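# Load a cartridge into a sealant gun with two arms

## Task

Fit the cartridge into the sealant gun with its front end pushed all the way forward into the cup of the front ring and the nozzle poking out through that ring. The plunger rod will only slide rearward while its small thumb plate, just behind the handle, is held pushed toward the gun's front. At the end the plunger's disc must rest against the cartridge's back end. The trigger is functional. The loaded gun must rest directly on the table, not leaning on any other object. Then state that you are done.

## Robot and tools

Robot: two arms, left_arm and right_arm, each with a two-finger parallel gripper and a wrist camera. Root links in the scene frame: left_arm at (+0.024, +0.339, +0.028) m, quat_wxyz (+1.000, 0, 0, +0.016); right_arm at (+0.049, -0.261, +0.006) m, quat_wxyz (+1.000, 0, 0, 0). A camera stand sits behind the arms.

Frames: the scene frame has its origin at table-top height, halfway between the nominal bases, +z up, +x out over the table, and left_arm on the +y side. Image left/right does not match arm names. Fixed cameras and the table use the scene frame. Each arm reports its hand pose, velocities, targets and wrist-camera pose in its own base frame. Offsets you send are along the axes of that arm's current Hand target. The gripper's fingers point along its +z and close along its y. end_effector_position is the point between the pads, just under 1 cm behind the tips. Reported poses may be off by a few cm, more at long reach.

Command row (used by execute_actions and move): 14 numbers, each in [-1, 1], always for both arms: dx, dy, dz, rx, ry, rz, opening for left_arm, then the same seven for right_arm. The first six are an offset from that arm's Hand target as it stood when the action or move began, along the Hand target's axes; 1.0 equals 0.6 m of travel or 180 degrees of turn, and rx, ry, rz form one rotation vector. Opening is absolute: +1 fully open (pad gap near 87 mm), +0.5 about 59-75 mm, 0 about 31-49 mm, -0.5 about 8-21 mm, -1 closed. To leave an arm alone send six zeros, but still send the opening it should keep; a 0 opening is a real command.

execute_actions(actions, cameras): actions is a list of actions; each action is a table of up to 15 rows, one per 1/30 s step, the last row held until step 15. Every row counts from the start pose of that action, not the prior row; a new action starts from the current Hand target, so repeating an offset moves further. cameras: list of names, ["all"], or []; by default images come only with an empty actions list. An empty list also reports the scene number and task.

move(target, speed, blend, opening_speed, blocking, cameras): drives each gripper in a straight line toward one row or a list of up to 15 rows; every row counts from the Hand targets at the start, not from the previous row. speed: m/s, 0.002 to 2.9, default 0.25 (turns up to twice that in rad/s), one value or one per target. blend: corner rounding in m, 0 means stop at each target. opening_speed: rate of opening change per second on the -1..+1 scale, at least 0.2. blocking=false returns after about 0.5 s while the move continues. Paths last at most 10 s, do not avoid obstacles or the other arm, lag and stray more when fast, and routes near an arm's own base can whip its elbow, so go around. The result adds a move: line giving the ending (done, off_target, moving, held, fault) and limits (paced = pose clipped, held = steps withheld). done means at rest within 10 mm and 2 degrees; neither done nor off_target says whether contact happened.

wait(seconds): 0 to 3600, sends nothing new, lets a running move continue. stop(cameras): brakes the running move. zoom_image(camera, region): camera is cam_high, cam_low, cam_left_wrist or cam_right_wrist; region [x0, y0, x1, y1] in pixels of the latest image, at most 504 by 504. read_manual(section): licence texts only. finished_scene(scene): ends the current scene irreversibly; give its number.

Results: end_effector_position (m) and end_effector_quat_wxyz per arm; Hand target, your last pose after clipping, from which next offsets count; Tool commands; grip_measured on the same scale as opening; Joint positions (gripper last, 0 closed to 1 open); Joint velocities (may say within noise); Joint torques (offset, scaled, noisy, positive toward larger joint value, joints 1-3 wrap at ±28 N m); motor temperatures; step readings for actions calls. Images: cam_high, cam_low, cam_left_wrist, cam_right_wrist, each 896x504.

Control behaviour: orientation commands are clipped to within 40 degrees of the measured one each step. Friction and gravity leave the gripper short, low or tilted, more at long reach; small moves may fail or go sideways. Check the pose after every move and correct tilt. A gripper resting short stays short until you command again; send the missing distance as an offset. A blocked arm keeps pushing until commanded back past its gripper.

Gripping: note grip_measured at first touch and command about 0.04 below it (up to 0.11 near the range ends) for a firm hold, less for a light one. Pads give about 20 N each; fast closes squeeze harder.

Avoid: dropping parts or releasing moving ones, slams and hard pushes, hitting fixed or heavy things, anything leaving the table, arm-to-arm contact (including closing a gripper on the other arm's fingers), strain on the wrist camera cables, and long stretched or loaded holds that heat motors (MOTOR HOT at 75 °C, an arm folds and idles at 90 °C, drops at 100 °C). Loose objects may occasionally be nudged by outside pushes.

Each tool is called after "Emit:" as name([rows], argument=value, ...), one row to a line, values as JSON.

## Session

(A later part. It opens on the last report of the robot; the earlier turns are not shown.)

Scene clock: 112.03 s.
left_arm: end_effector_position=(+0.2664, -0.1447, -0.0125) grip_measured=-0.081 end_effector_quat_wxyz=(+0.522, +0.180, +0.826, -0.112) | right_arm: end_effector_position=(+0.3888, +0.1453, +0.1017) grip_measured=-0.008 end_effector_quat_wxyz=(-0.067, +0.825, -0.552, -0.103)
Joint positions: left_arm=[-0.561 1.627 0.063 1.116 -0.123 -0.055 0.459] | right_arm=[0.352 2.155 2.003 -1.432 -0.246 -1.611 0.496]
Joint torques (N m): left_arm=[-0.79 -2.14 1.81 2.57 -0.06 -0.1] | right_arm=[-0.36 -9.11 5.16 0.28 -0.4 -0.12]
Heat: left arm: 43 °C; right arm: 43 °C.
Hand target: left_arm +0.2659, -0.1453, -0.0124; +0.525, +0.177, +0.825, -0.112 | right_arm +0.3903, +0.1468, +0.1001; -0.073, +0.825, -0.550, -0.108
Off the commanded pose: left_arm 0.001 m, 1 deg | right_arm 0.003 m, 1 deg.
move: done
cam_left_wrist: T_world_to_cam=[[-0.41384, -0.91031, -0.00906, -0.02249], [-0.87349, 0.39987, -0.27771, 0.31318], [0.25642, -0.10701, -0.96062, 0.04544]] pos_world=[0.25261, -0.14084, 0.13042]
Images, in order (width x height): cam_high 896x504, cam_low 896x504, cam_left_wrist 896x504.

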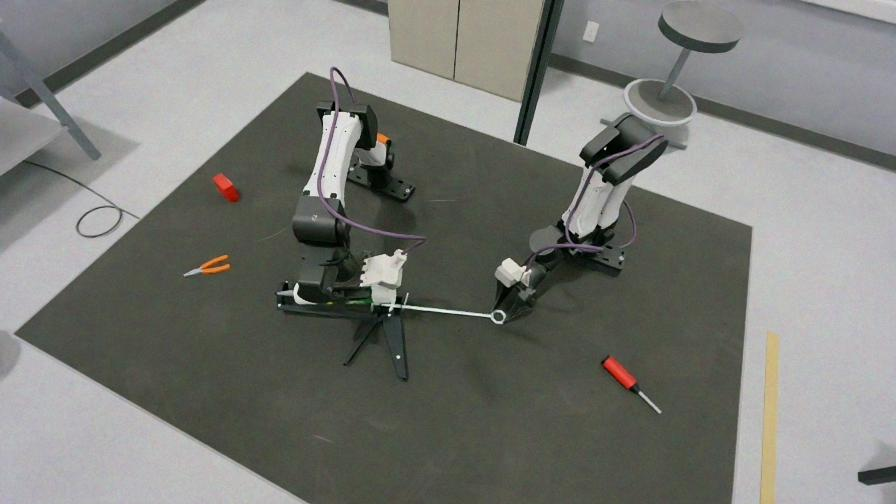

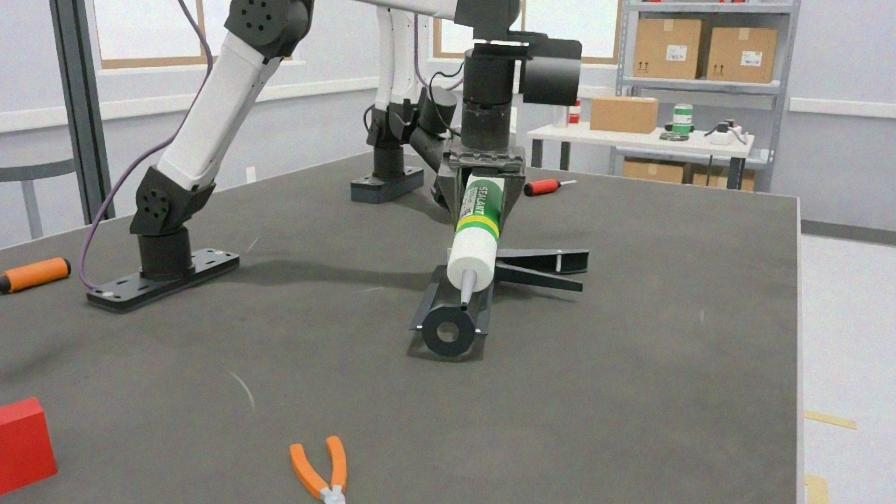

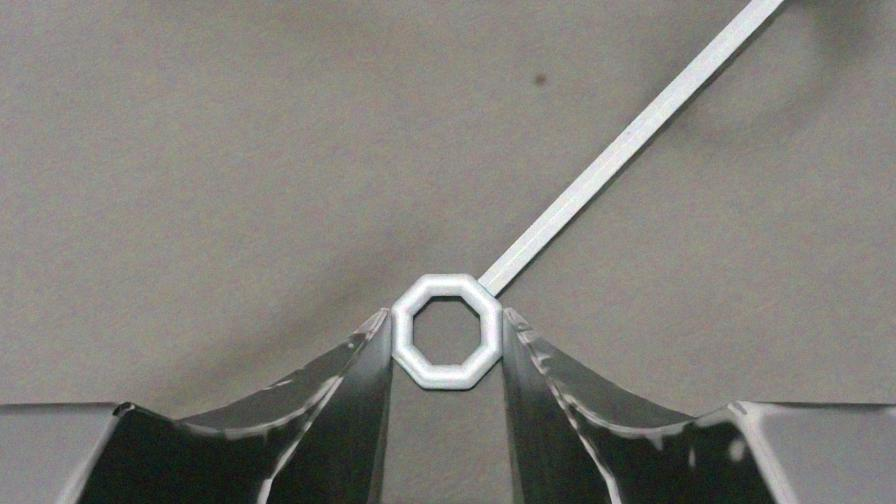

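Emit:
move(target=[0,0,0,0,0,0,-0.3,-0.027,0.0242,0.028,0,0,0,-0.15], speed=0.1, cameras=["cam_low","cam_high","cam_right_wrist"])

Emit:
zoom_image(camera="cam_low", region=[400, 220, 520, 380])

Emit:
zoom_image(camera="cam_high", region=[260, 250, 420, 340])

Scene clock: 120.87 s.
left_arm: end_effector_position=(+0.2665, -0.1445, -0.0125) grip_measured=-0.081 end_effector_quat_wxyz=(+0.523, +0.180, +0.826, -0.111) | right_arm: end_effector_position=(+0.3687, +0.1563, +0.0701) grip_measured=-0.010 end_effector_quat_wxyz=(-0.050, +0.825, -0.551, -0.116)
Joint positions: left_arm=[-0.561 1.628 0.063 1.118 -0.124 -0.055 0.459] | right_arm=[0.394 2.132 1.84 -1.327 -0.249 -1.577 0.495]
Joint torques (N m): left_arm=[-0.8 -2.18 1.85 2.52 -0.06 -0.08] | right_arm=[0.2 -13.16 4.85 0.2 -0.36 0.04]
Heat: left arm: 43 °C; right arm: 43 °C.
Hand target: left_arm +0.2659, -0.1453, -0.0124; +0.525, +0.176, +0.825, -0.112 | right_arm +0.3691, +0.1595, +0.0879; -0.073, +0.825, -0.550, -0.109
Off the commanded pose: left_arm 0.001 m, 0 deg | right_arm 0.018 m, 3 deg.
move: off_target (right_arm)
cam_right_wrist: T_world_to_cam=[[0.90546, 0.42264, -0.03885, -0.40292], [0.37222, -0.74678, 0.55116, -0.03236], [0.20393, -0.51352, -0.83349, 0.20669]] pos_world=[0.33473, 0.25226, 0.17446]
Images, in order (width x height): cam_high 896x504, cam_low 896x504, cam_right_wrist 896x504.

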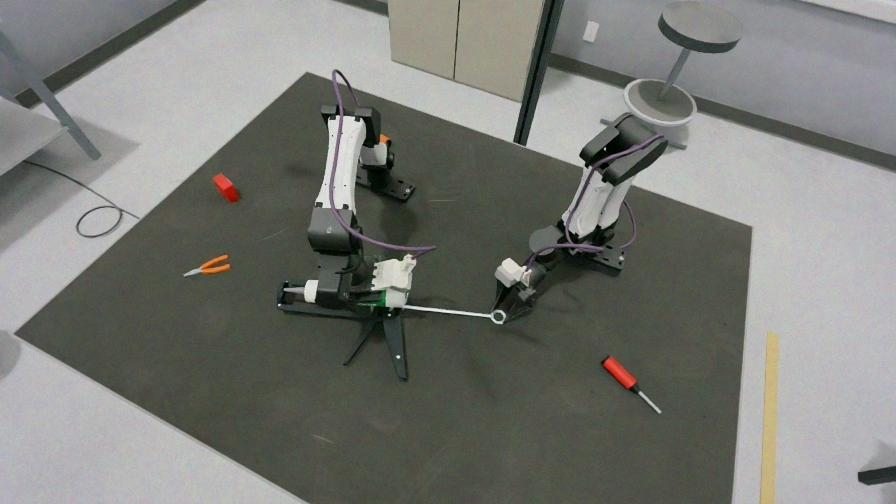

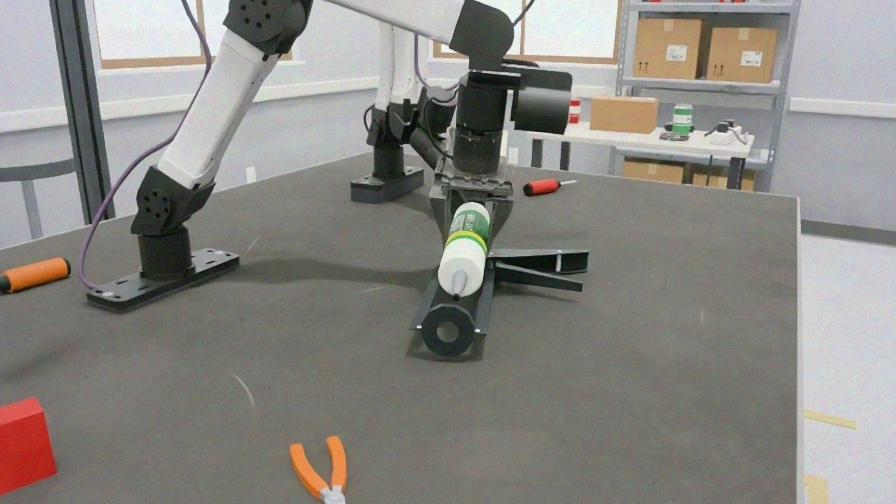

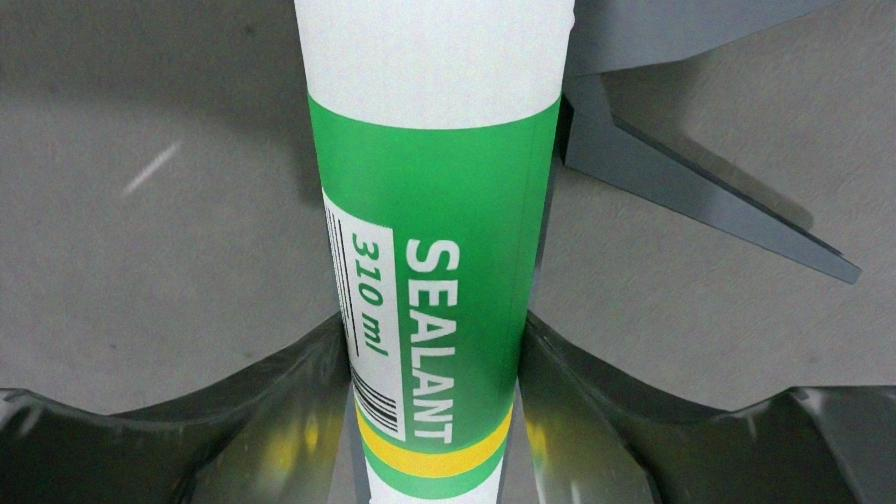

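Scaled by 3.150 from the camera's image (finer frame: 1280x720).

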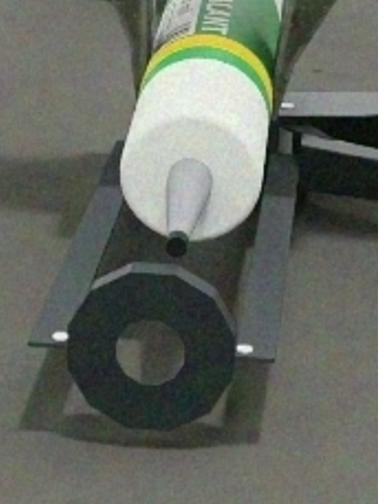

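Scaled by 3.150 from the camera's image (finer frame: 1280x720).

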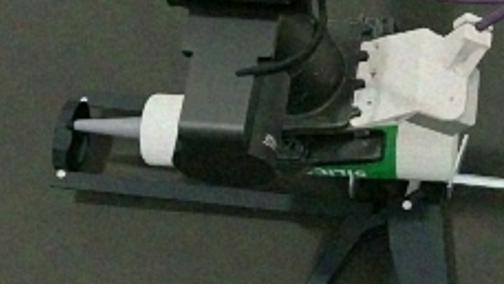

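Emit:
move(target=[0,0,0,0,0,0,-0.3,-0.0086,0,-0.0322,0,0,0,-0.2], speed=0.1, cameras=["cam_low","cam_high","cam_right_wrist"])

Emit:
zoom_image(camera="cam_low", region=[400, 170, 540, 380])

Emit:
zoom_image(camera="cam_high", region=[260, 230, 440, 340])

Scene clock: 123.63 s.
left_arm: end_effector_position=(+0.2665, -0.1445, -0.0125) grip_measured=-0.081 end_effector_quat_wxyz=(+0.523, +0.180, +0.826, -0.111) | right_arm: end_effector_position=(+0.3659, +0.1552, +0.0811) grip_measured=-0.010 end_effector_quat_wxyz=(-0.044, +0.824, -0.552, -0.120)
Joint positions: left_arm=[-0.561 1.628 0.063 1.118 -0.124 -0.055 0.459] | right_arm=[0.394 2.132 1.884 -1.383 -0.249 -1.576 0.495]
Joint torques (N m): left_arm=[-0.83 -2.24 1.88 2.54 -0.08 -0.1] | right_arm=[0.17 -13.12 7.79 -0.02 -0.37 0.05]
Heat: left arm: 43 °C; right arm: 44 °C.
Hand target: left_arm +0.2659, -0.1453, -0.0124; +0.525, +0.176, +0.825, -0.112 | right_arm +0.3692, +0.1595, +0.1079; -0.073, +0.825, -0.550, -0.108
Off the commanded pose: left_arm 0.001 m, 0 deg | right_arm 0.027 m, 4 deg.
move: off_target (right_arm)
cam_right_wrist: T_world_to_cam=[[0.90505, 0.42214, -0.05181, -0.3983], [0.3786, -0.74416, 0.55035, -0.04094], [0.19377, -0.51771, -0.83333, 0.22018]] pos_world=[0.33332, 0.25166, 0.18537]
Images, in order (width x height): cam_high 896x504, cam_low 896x504, cam_right_wrist 896x504.

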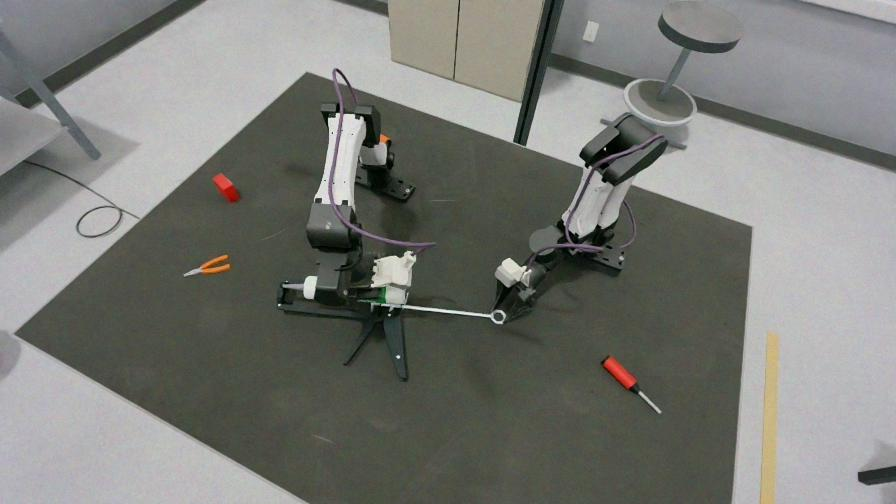

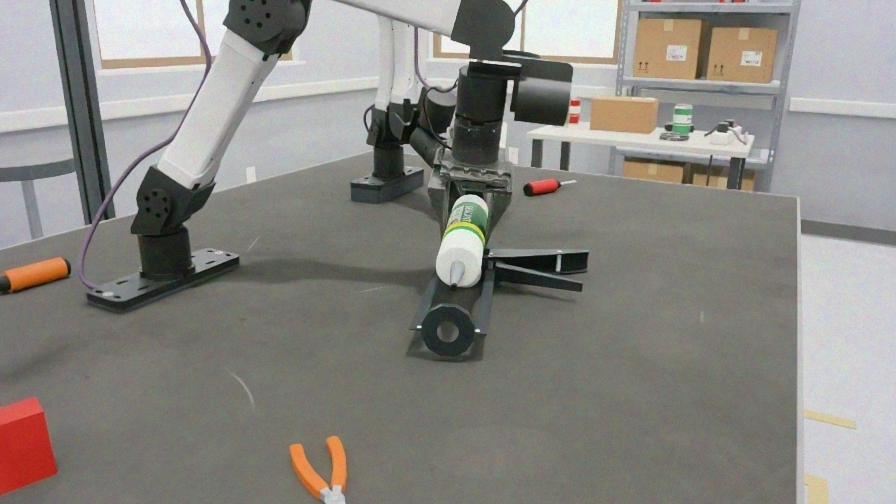

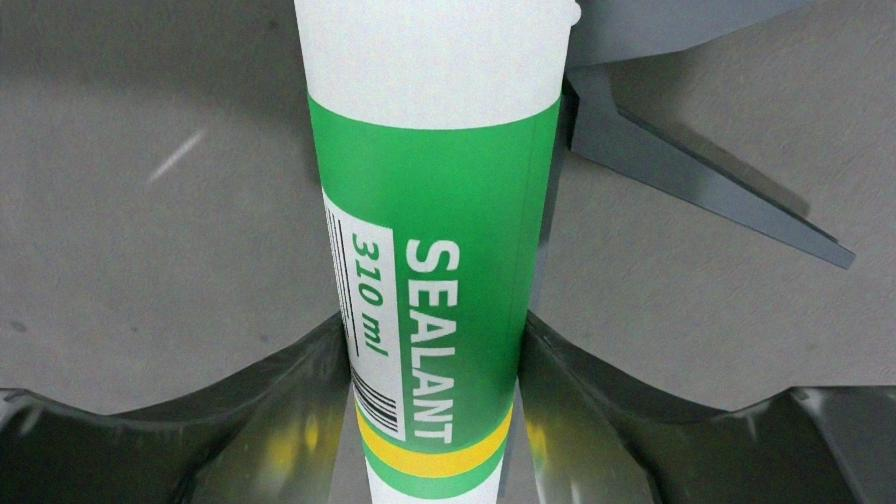

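Scaled by 2.400 from the camera's image (finer frame: 1280x720).

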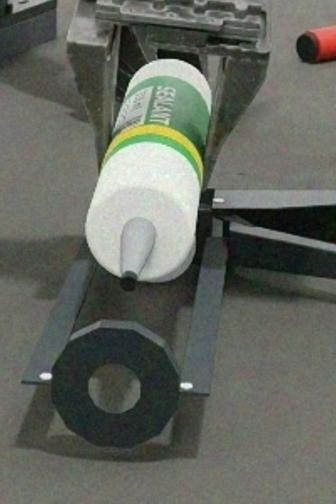

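Scaled by 2.800 from the camera's image (finer frame: 1280x720).

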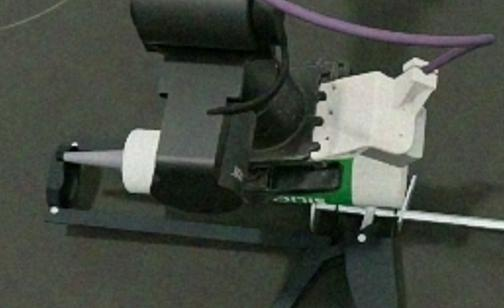

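Emit:
move(target=[0,0,0,0,0,0,-0.3,0.0163,0.0165,0.0525,0,0,0,-0.2], speed=0.08, cameras=["cam_low","cam_high","cam_right_wrist"])

Emit:
zoom_image(camera="cam_low", region=[400, 170, 540, 380])

Emit:
zoom_image(camera="cam_high", region=[260, 230, 440, 340])

Scene clock: 126.63 s.
left_arm: end_effector_position=(+0.2665, -0.1445, -0.0125) grip_measured=-0.081 end_effector_quat_wxyz=(+0.523, +0.180, +0.826, -0.111) | right_arm: end_effector_position=(+0.3536, +0.1505, +0.0614) grip_measured=-0.010 end_effector_quat_wxyz=(-0.042, +0.824, -0.552, -0.123)
Joint positions: left_arm=[-0.561 1.628 0.063 1.118 -0.124 -0.055 0.459] | right_arm=[0.394 2.087 1.736 -1.287 -0.252 -1.577 0.495]
Joint torques (N m): left_arm=[-0.81 -2.21 1.85 2.54 -0.07 -0.08] | right_arm=[-0.1 -12.3 4.52 0.44 -0.34 0.01]
Motor temperatures (°C): left_arm=[27 37 41 43 25 25 25] | right_arm=[28 45 44 32 29 24 30]
Heat: left arm: 43 °C; right arm: 45 °C.
Hand target: left_arm +0.2659, -0.1453, -0.0124; +0.525, +0.177, +0.825, -0.112 | right_arm +0.3606, +0.1545, +0.0750; -0.073, +0.825, -0.550, -0.108
Off the commanded pose: left_arm 0.001 m, 0 deg | right_arm 0.016 m, 4 deg.
move: off_target (right_arm)
cam_right_wrist: T_world_to_cam=[[0.90459, 0.42235, -0.05777, -0.38565], [0.38236, -0.74397, 0.548, -0.03015], [0.18847, -0.51781, -0.83448, 0.20569]] pos_world=[0.32161, 0.24696, 0.16588]
Images, in order (width x height): cam_high 896x504, cam_low 896x504, cam_right_wrist 896x504.

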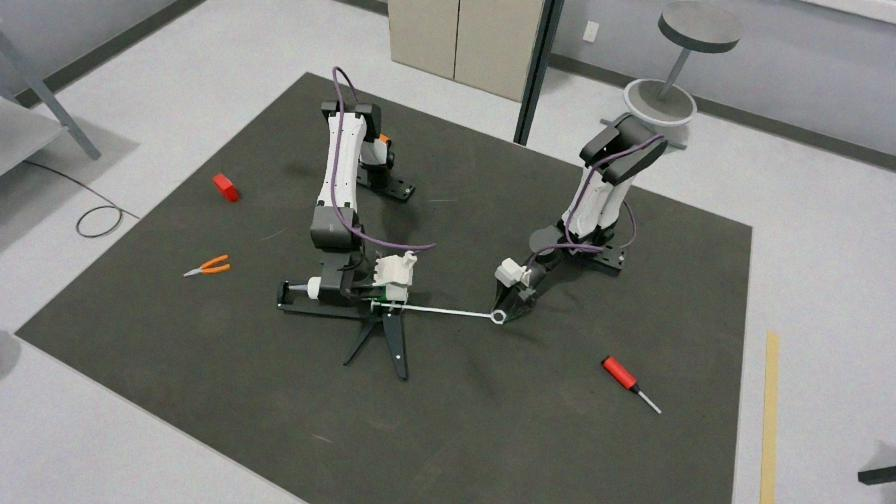

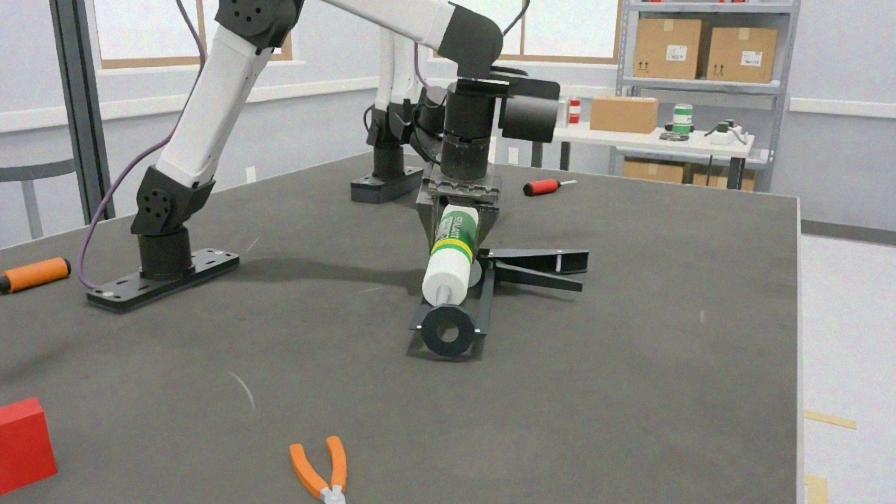

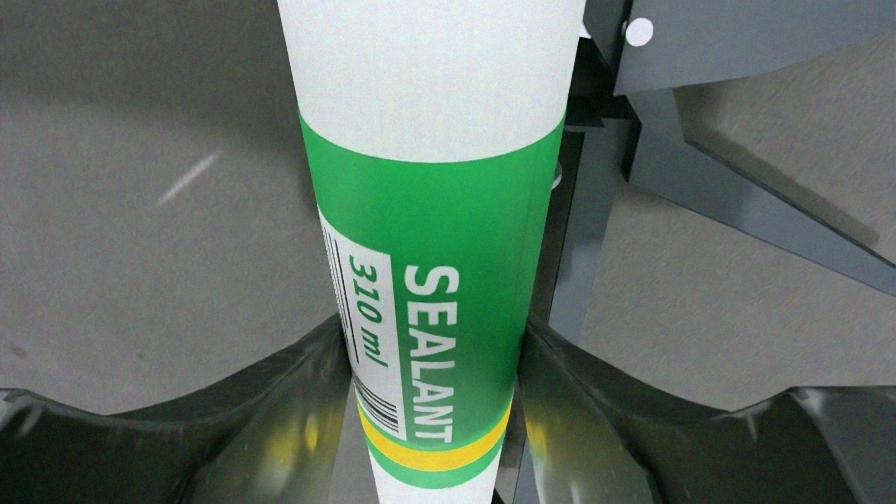

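Scaled by 2.400 from the camera's image (finer frame: 1280x720).

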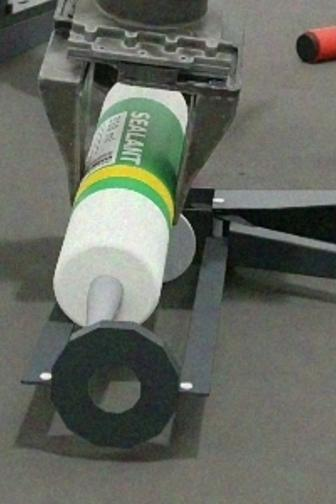

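Scaled by 2.800 from the camera's image (finer frame: 1280x720).

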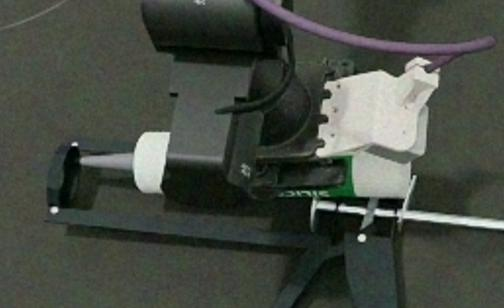

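Emit:
move(target=[0,0,0,0,0,0,-0.3,-0.0012,-0.007,-0.0048,0,0,0,-0.2], speed=0.08, cameras=["cam_low","cam_high"])

Emit:
zoom_image(camera="cam_low", region=[400, 170, 540, 380])

Emit:
zoom_image(camera="cam_high", region=[260, 230, 440, 340])

Scene clock: 128.23 s.
left_arm: end_effector_position=(+0.2665, -0.1445, -0.0125) grip_measured=-0.081 end_effector_quat_wxyz=(+0.523, +0.180, +0.826, -0.111) | right_arm: end_effector_position=(+0.3536, +0.1505, +0.0614) grip_measured=-0.010 end_effector_quat_wxyz=(-0.042, +0.824, -0.552, -0.123)
Joint positions: left_arm=[-0.561 1.628 0.063 1.118 -0.124 -0.055 0.459] | right_arm=[0.394 2.087 1.736 -1.287 -0.252 -1.577 0.495]
Joint torques (N m): left_arm=[-0.8 -2.18 1.87 2.54 -0.07 -0.09] | right_arm=[-0.09 -11.18 7.34 0.26 -0.34 0.01]
Heat: left arm: 43 °C; right arm: 45 °C.
Hand target: left_arm +0.2659, -0.1453, -0.0124; +0.525, +0.177, +0.825, -0.112 | right_arm +0.3645, +0.1561, +0.0780; -0.073, +0.825, -0.550, -0.108
Off the commanded pose: left_arm 0.001 m, 0 deg | right_arm 0.021 m, 4 deg.
move: off_target (right_arm)
Images, in order (width x height): cam_high 896x504, cam_low 896x504.

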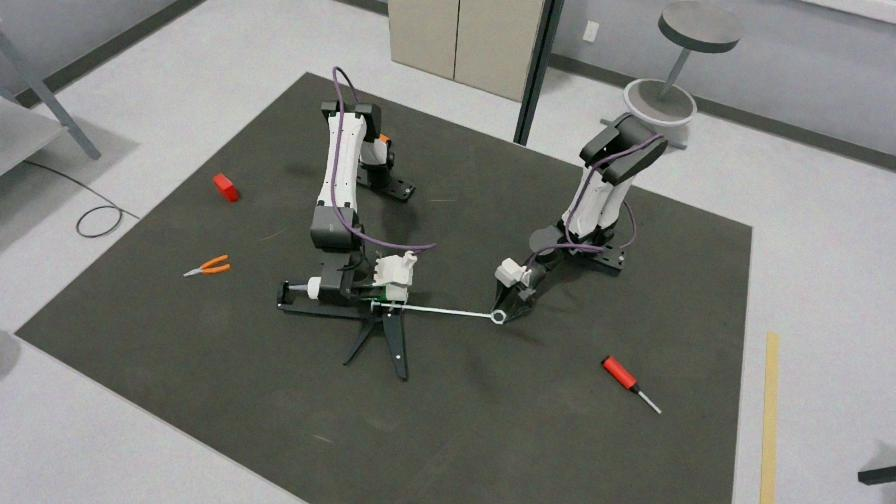

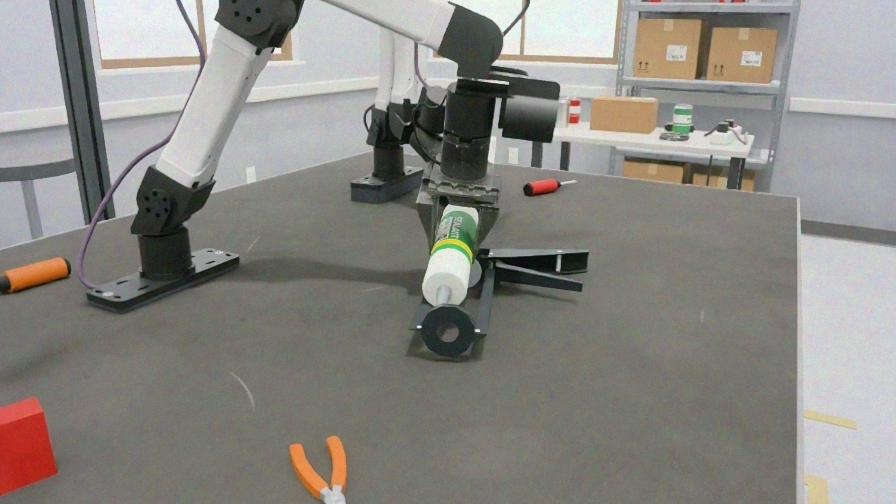

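Scaled by 2.400 from the camera's image (finer frame: 1280x720).

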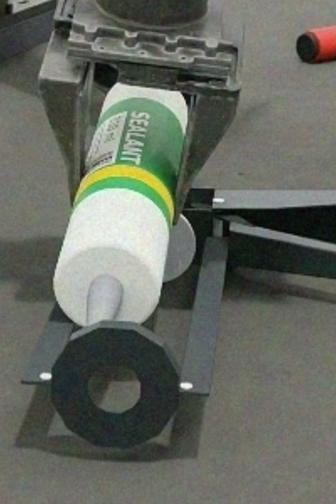

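Scaled by 2.800 from the camera's image (finer frame: 1280x720).

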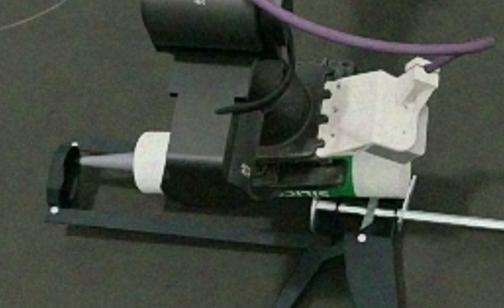

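Emit:
move([
  [0,0,0,0,0,0,-0.3,-0.0135,-0.0013,-0.0517,0,0,0,-0.2],
  [0,0,0,0,0,0,-0.3,0.0111,-0.0013,0.0401,0,0,0,-0.2],
], speed=0.1, cameras=["cam_low","cam_high","cam_right_wrist"])

Emit:
zoom_image(camera="cam_low", region=[400, 170, 540, 380])

Emit:
zoom_image(camera="cam_high", region=[260, 230, 440, 340])

Scene clock: 130.90 s.
left_arm: end_effector_position=(+0.2666, -0.1445, -0.0124) grip_measured=-0.081 end_effector_quat_wxyz=(+0.523, +0.179, +0.826, -0.111) | right_arm: end_effector_position=(+0.3619, +0.1544, +0.0542) grip_measured=-0.010 end_effector_quat_wxyz=(-0.060, +0.827, -0.548, -0.112)
Joint positions: left_arm=[-0.561 1.628 0.063 1.118 -0.124 -0.055 0.459] | right_arm=[0.394 2.084 1.705 -1.217 -0.254 -1.58 0.495]
Joint torques (N m): left_arm=[-0.79 -2.24 1.88 2.53 -0.06 -0.1] | right_arm=[-0.16 -9.57 3.71 0.55 -0.32 0.05]
Heat: left arm: 43 °C; right arm: 46 °C.
Hand target: left_arm +0.2659, -0.1453, -0.0124; +0.525, +0.176, +0.825, -0.112 | right_arm +0.3653, +0.1562, +0.0530; -0.073, +0.825, -0.550, -0.108
Off the commanded pose: left_arm 0.001 m, 0 deg | right_arm 0.004 m, 2 deg.
move: done
cam_right_wrist: T_world_to_cam=[[0.90478, 0.42559, -0.01538, -0.3981], [0.36353, -0.75302, 0.54846, -0.01831], [0.22183, -0.50183, -0.83604, 0.18577]] pos_world=[0.32565, 0.24887, 0.15923]
Images, in order (width x height): cam_high 896x504, cam_low 896x504, cam_right_wrist 896x504.

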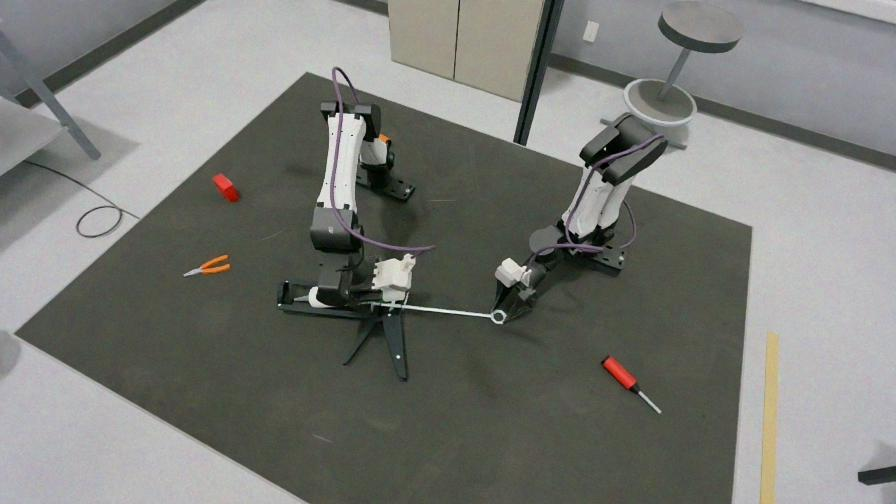

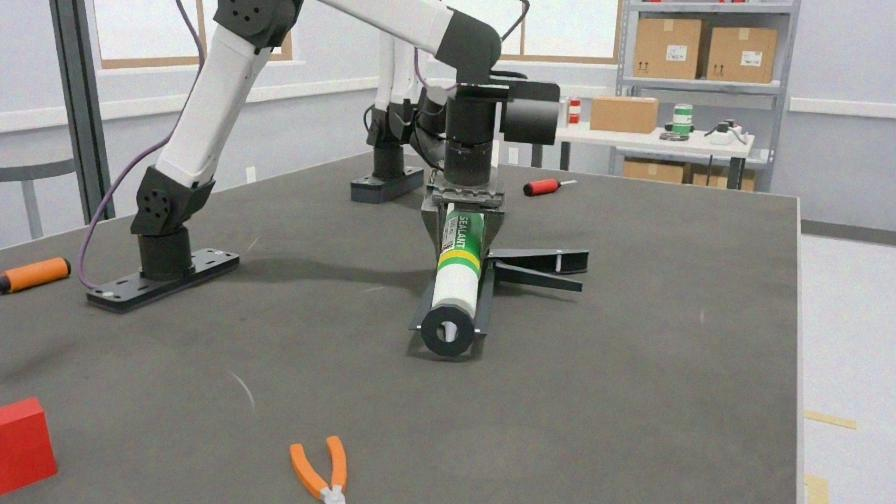

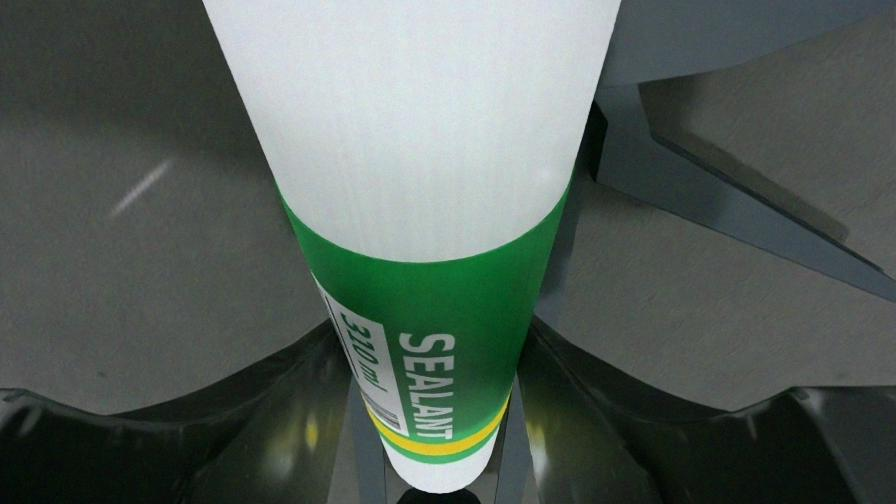

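Scaled by 2.400 from the camera's image (finer frame: 1280x720).

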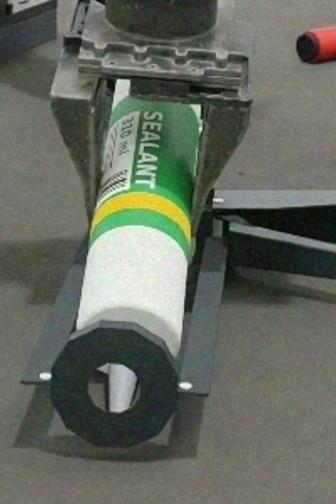

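Scaled by 2.800 from the camera's image (finer frame: 1280x720).

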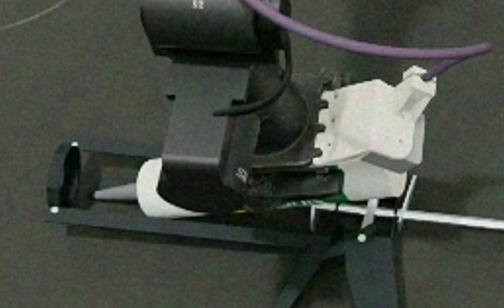

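Emit:
move([
  [0,0,0,0,0,0,-0.3,-0.0267,0,-0.0998,0,0,0,-0.2],
  [0,0,0,0,0,0,-0.3,-0.0138,0,-0.0515,0,0,0,-0.2],
], speed=0.1, cameras=["cam_low","cam_high","cam_right_wrist"])

Emit:
zoom_image(camera="cam_low", region=[400, 170, 540, 380])

Emit:
zoom_image(camera="cam_high", region=[260, 230, 440, 340])

Scene clock: 134.37 s.
left_arm: end_effector_position=(+0.2666, -0.1445, -0.0124) grip_measured=-0.081 end_effector_quat_wxyz=(+0.523, +0.179, +0.826, -0.111) | right_arm: end_effector_position=(+0.3642, +0.1554, +0.0776) grip_measured=-0.010 end_effector_quat_wxyz=(-0.061, +0.826, -0.549, -0.112)
Joint positions: left_arm=[-0.561 1.628 0.063 1.118 -0.124 -0.055 0.459] | right_arm=[0.394 2.084 1.799 -1.309 -0.254 -1.578 0.495]
Joint torques (N m): left_arm=[-0.81 -2.18 1.89 2.54 -0.06 -0.1] | right_arm=[-0.13 -10.65 5.03 0.26 -0.32 0.03]
Heat: left arm: 43 °C; right arm: 45 °C.
Hand target: left_arm +0.2659, -0.1453, -0.0124; +0.525, +0.176, +0.825, -0.112 | right_arm +0.3653, +0.1563, +0.0850; -0.073, +0.825, -0.550, -0.108
Off the commanded pose: left_arm 0.001 m, 0 deg | right_arm 0.007 m, 1 deg.
move: done
cam_right_wrist: T_world_to_cam=[[0.90544, 0.42423, -0.01419, -0.40035], [0.36186, -0.75399, 0.54823, -0.03039], [0.22188, -0.50152, -0.83621, 0.20526]] pos_world=[0.32794, 0.24987, 0.18263]
Images, in order (width x height): cam_high 896x504, cam_low 896x504, cam_right_wrist 896x504.

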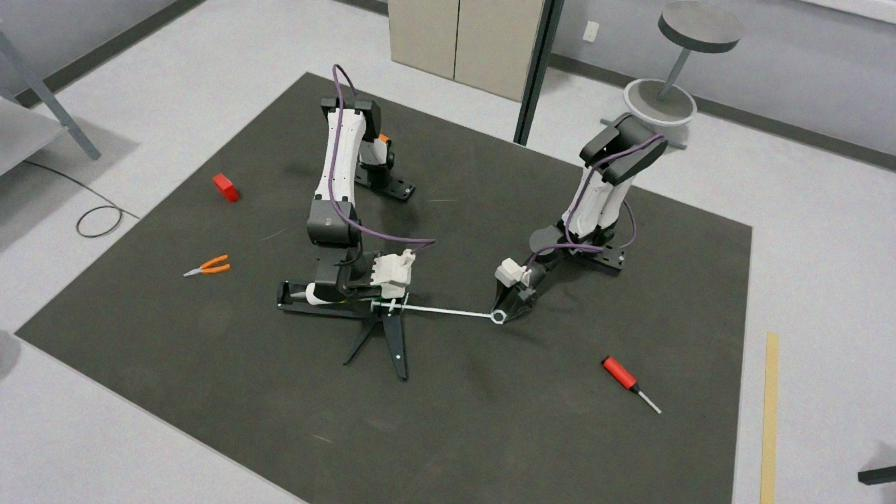

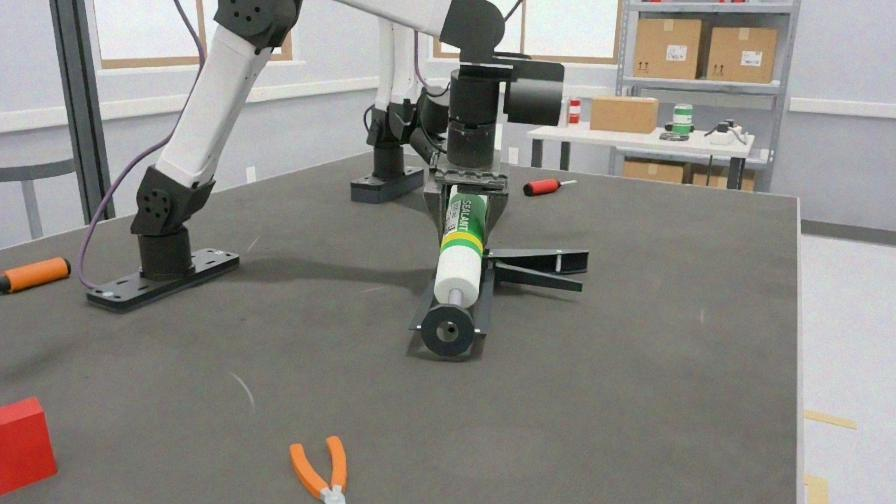

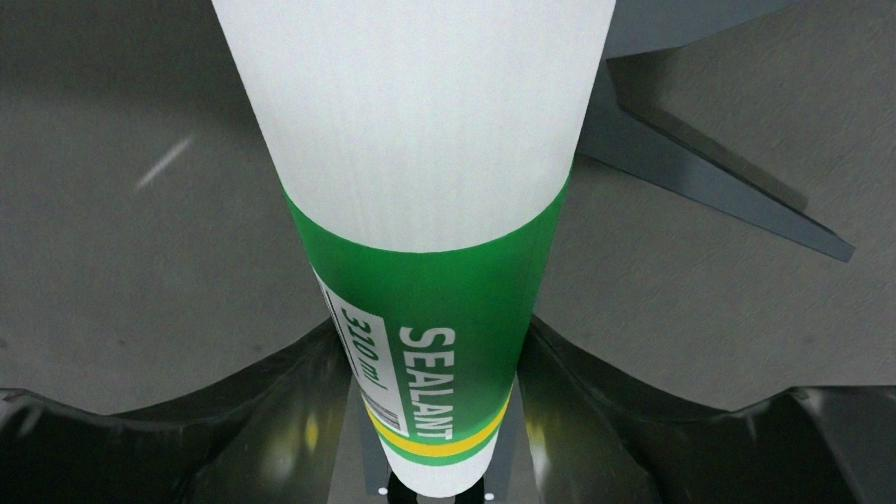

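Scaled by 2.400 from the camera's image (finer frame: 1280x720).

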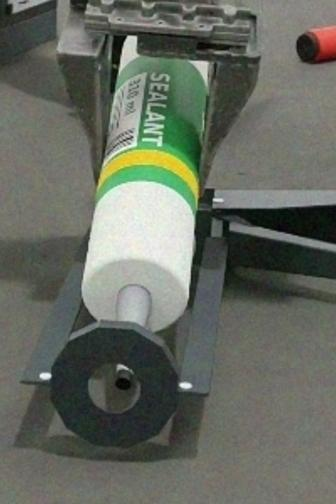

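Scaled by 2.800 from the camera's image (finer frame: 1280x720).

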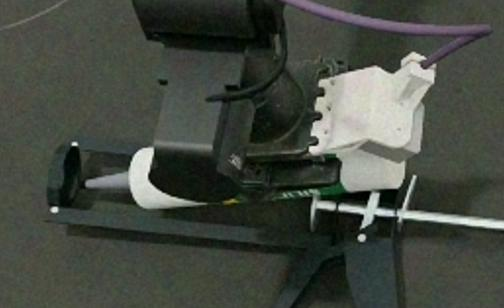

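Emit:
move([
  [0,0,0,0,0,0,-0.3,-0.0086,0,-0.0322,0,0,0,-0.2],
  [0,0,0,0,0,0,-0.3,0.0442,-0.001,-0.0135,0,0,0,-0.2],
], speed=0.06, cameras=["cam_low","cam_high"])

Emit:
zoom_image(camera="cam_low", region=[400, 170, 540, 380])

Emit:
zoom_image(camera="cam_high", region=[260, 230, 440, 340])

Scene clock: 137.97 s.
left_arm: end_effector_position=(+0.2666, -0.1445, -0.0124) grip_measured=-0.081 end_effector_quat_wxyz=(+0.523, +0.179, +0.826, -0.111) | right_arm: end_effector_position=(+0.3754, +0.1298, +0.0836) grip_measured=-0.010 end_effector_quat_wxyz=(-0.066, +0.823, -0.554, -0.109)
Joint positions: left_arm=[-0.561 1.628 0.063 1.118 -0.124 -0.055 0.459] | right_arm=[0.323 2.084 1.822 -1.338 -0.254 -1.637 0.495]
Joint torques (N m): left_arm=[-0.8 -2.21 1.84 2.54 -0.05 -0.09] | right_arm=[-0.03 -9.55 4.98 0.24 -0.32 -0.11]
Heat: left arm: 43 °C; right arm: 45 °C.
Hand target: left_arm +0.2659, -0.1453, -0.0124; +0.525, +0.176, +0.825, -0.112 | right_arm +0.3764, +0.1309, +0.0859; -0.073, +0.825, -0.550, -0.109
Off the commanded pose: left_arm 0.001 m, 0 deg | right_arm 0.003 m, 1 deg.
move: done
Images, in order (width x height): cam_high 896x504, cam_low 896x504.

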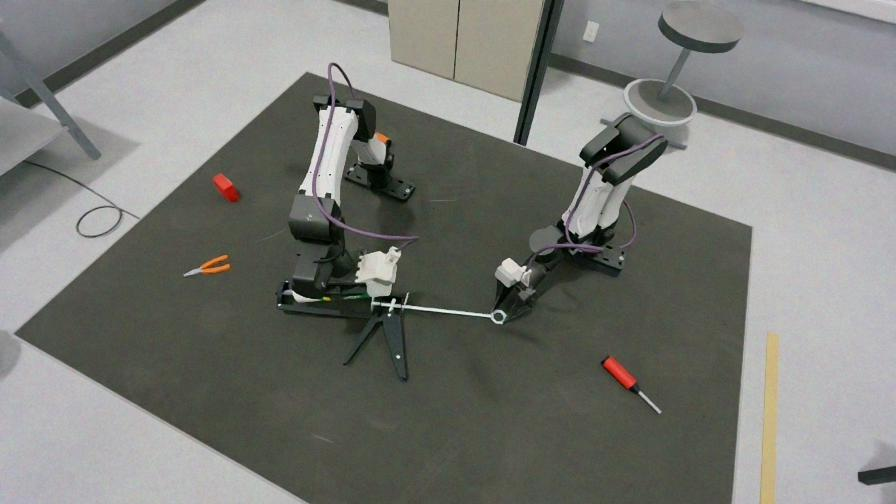

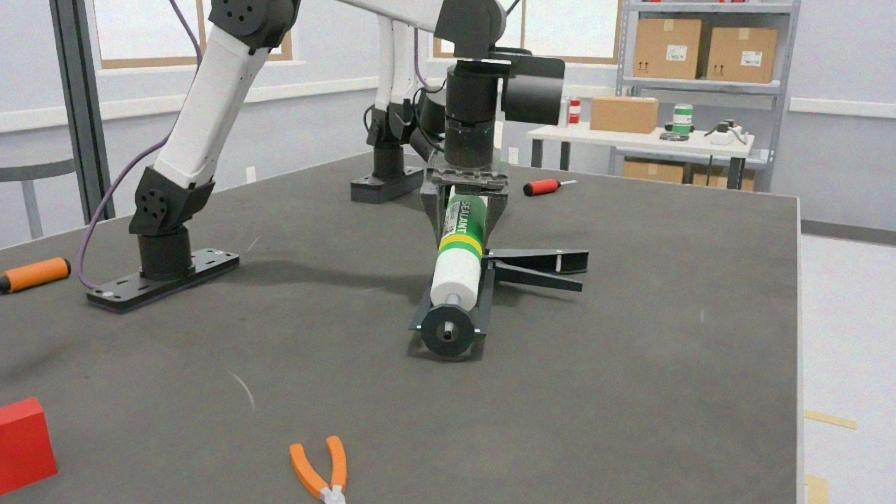

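Scaled by 2.400 from the camera's image (finer frame: 1280x720).

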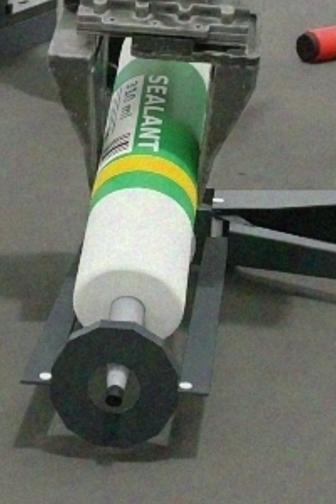

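Scaled by 2.800 from the camera's image (finer frame: 1280x720).

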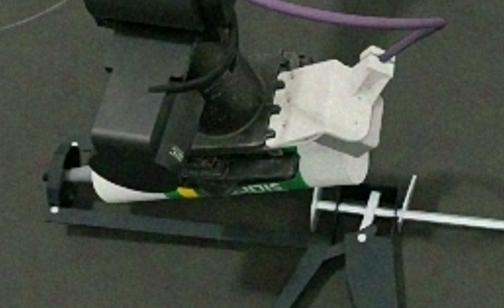

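Emit:
move(target=[0,0,0,0,0,0,-0.3,0.0505,0,-0.0049,0,0,0,-0.2], speed=0.05, cameras=["cam_low","cam_high"])

Emit:
zoom_image(camera="cam_low", region=[400, 170, 540, 380])

Emit:
zoom_image(camera="cam_high", region=[260, 230, 440, 340])

Scene clock: 139.67 s.
left_arm: end_effector_position=(+0.2666, -0.1445, -0.0124) grip_measured=-0.081 end_effector_quat_wxyz=(+0.523, +0.179, +0.826, -0.111) | right_arm: end_effector_position=(+0.3858, +0.1047, +0.0808) grip_measured=-0.010 end_effector_quat_wxyz=(-0.072, +0.822, -0.554, -0.109)
Joint positions: left_arm=[-0.561 1.628 0.063 1.118 -0.124 -0.055 0.459] | right_arm=[0.252 2.092 1.822 -1.338 -0.259 -1.708 0.495]
Joint torques (N m): left_arm=[-0.84 -2.22 1.84 2.53 -0.07 -0.1] | right_arm=[-0.35 -8.5 5.91 0.13 -0.23 -0.19]
Heat: left arm: 43 °C; right arm: 45 °C.
Hand target: left_arm +0.2659, -0.1453, -0.0124; +0.525, +0.176, +0.825, -0.112 | right_arm +0.3880, +0.1032, +0.0809; -0.073, +0.825, -0.550, -0.109
Off the commanded pose: left_arm 0.001 m, 0 deg | right_arm 0.003 m, 1 deg.
move: done
Images, in order (width x height): cam_high 896x504, cam_low 896x504.

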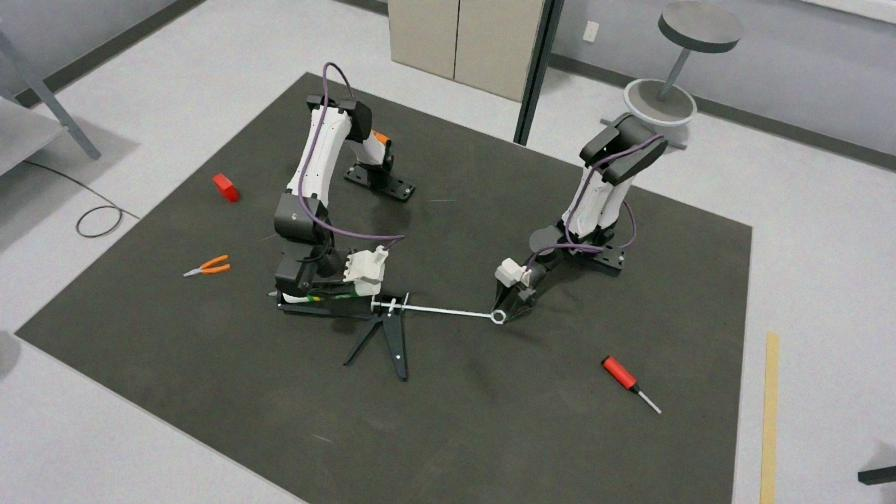

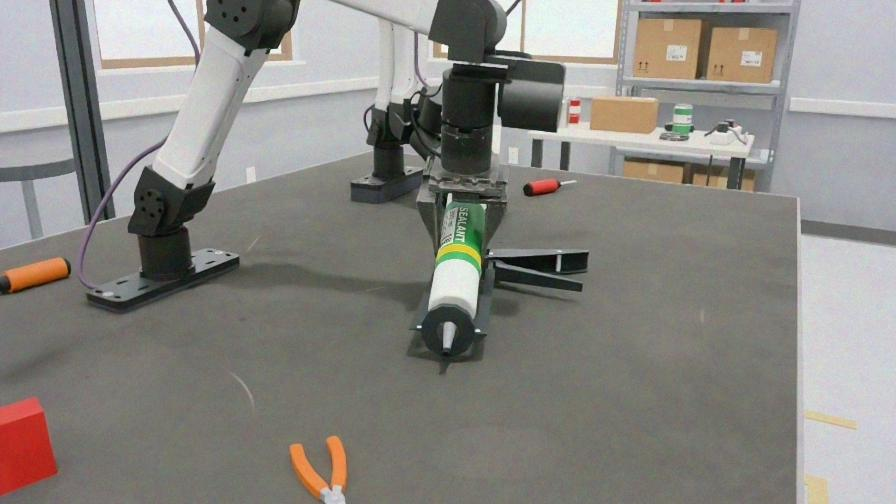

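Scaled by 2.400 from the camera's image (finer frame: 1280x720).

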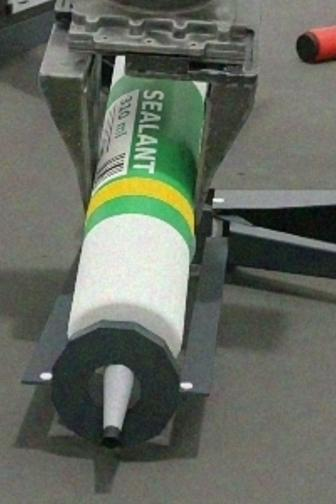

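Scaled by 2.800 from the camera's image (finer frame: 1280x720).

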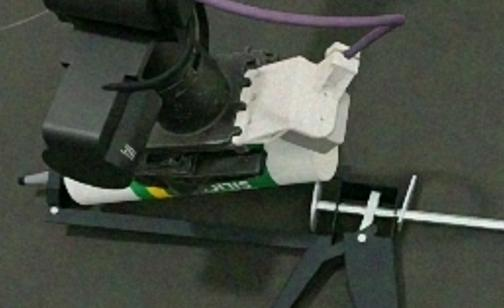

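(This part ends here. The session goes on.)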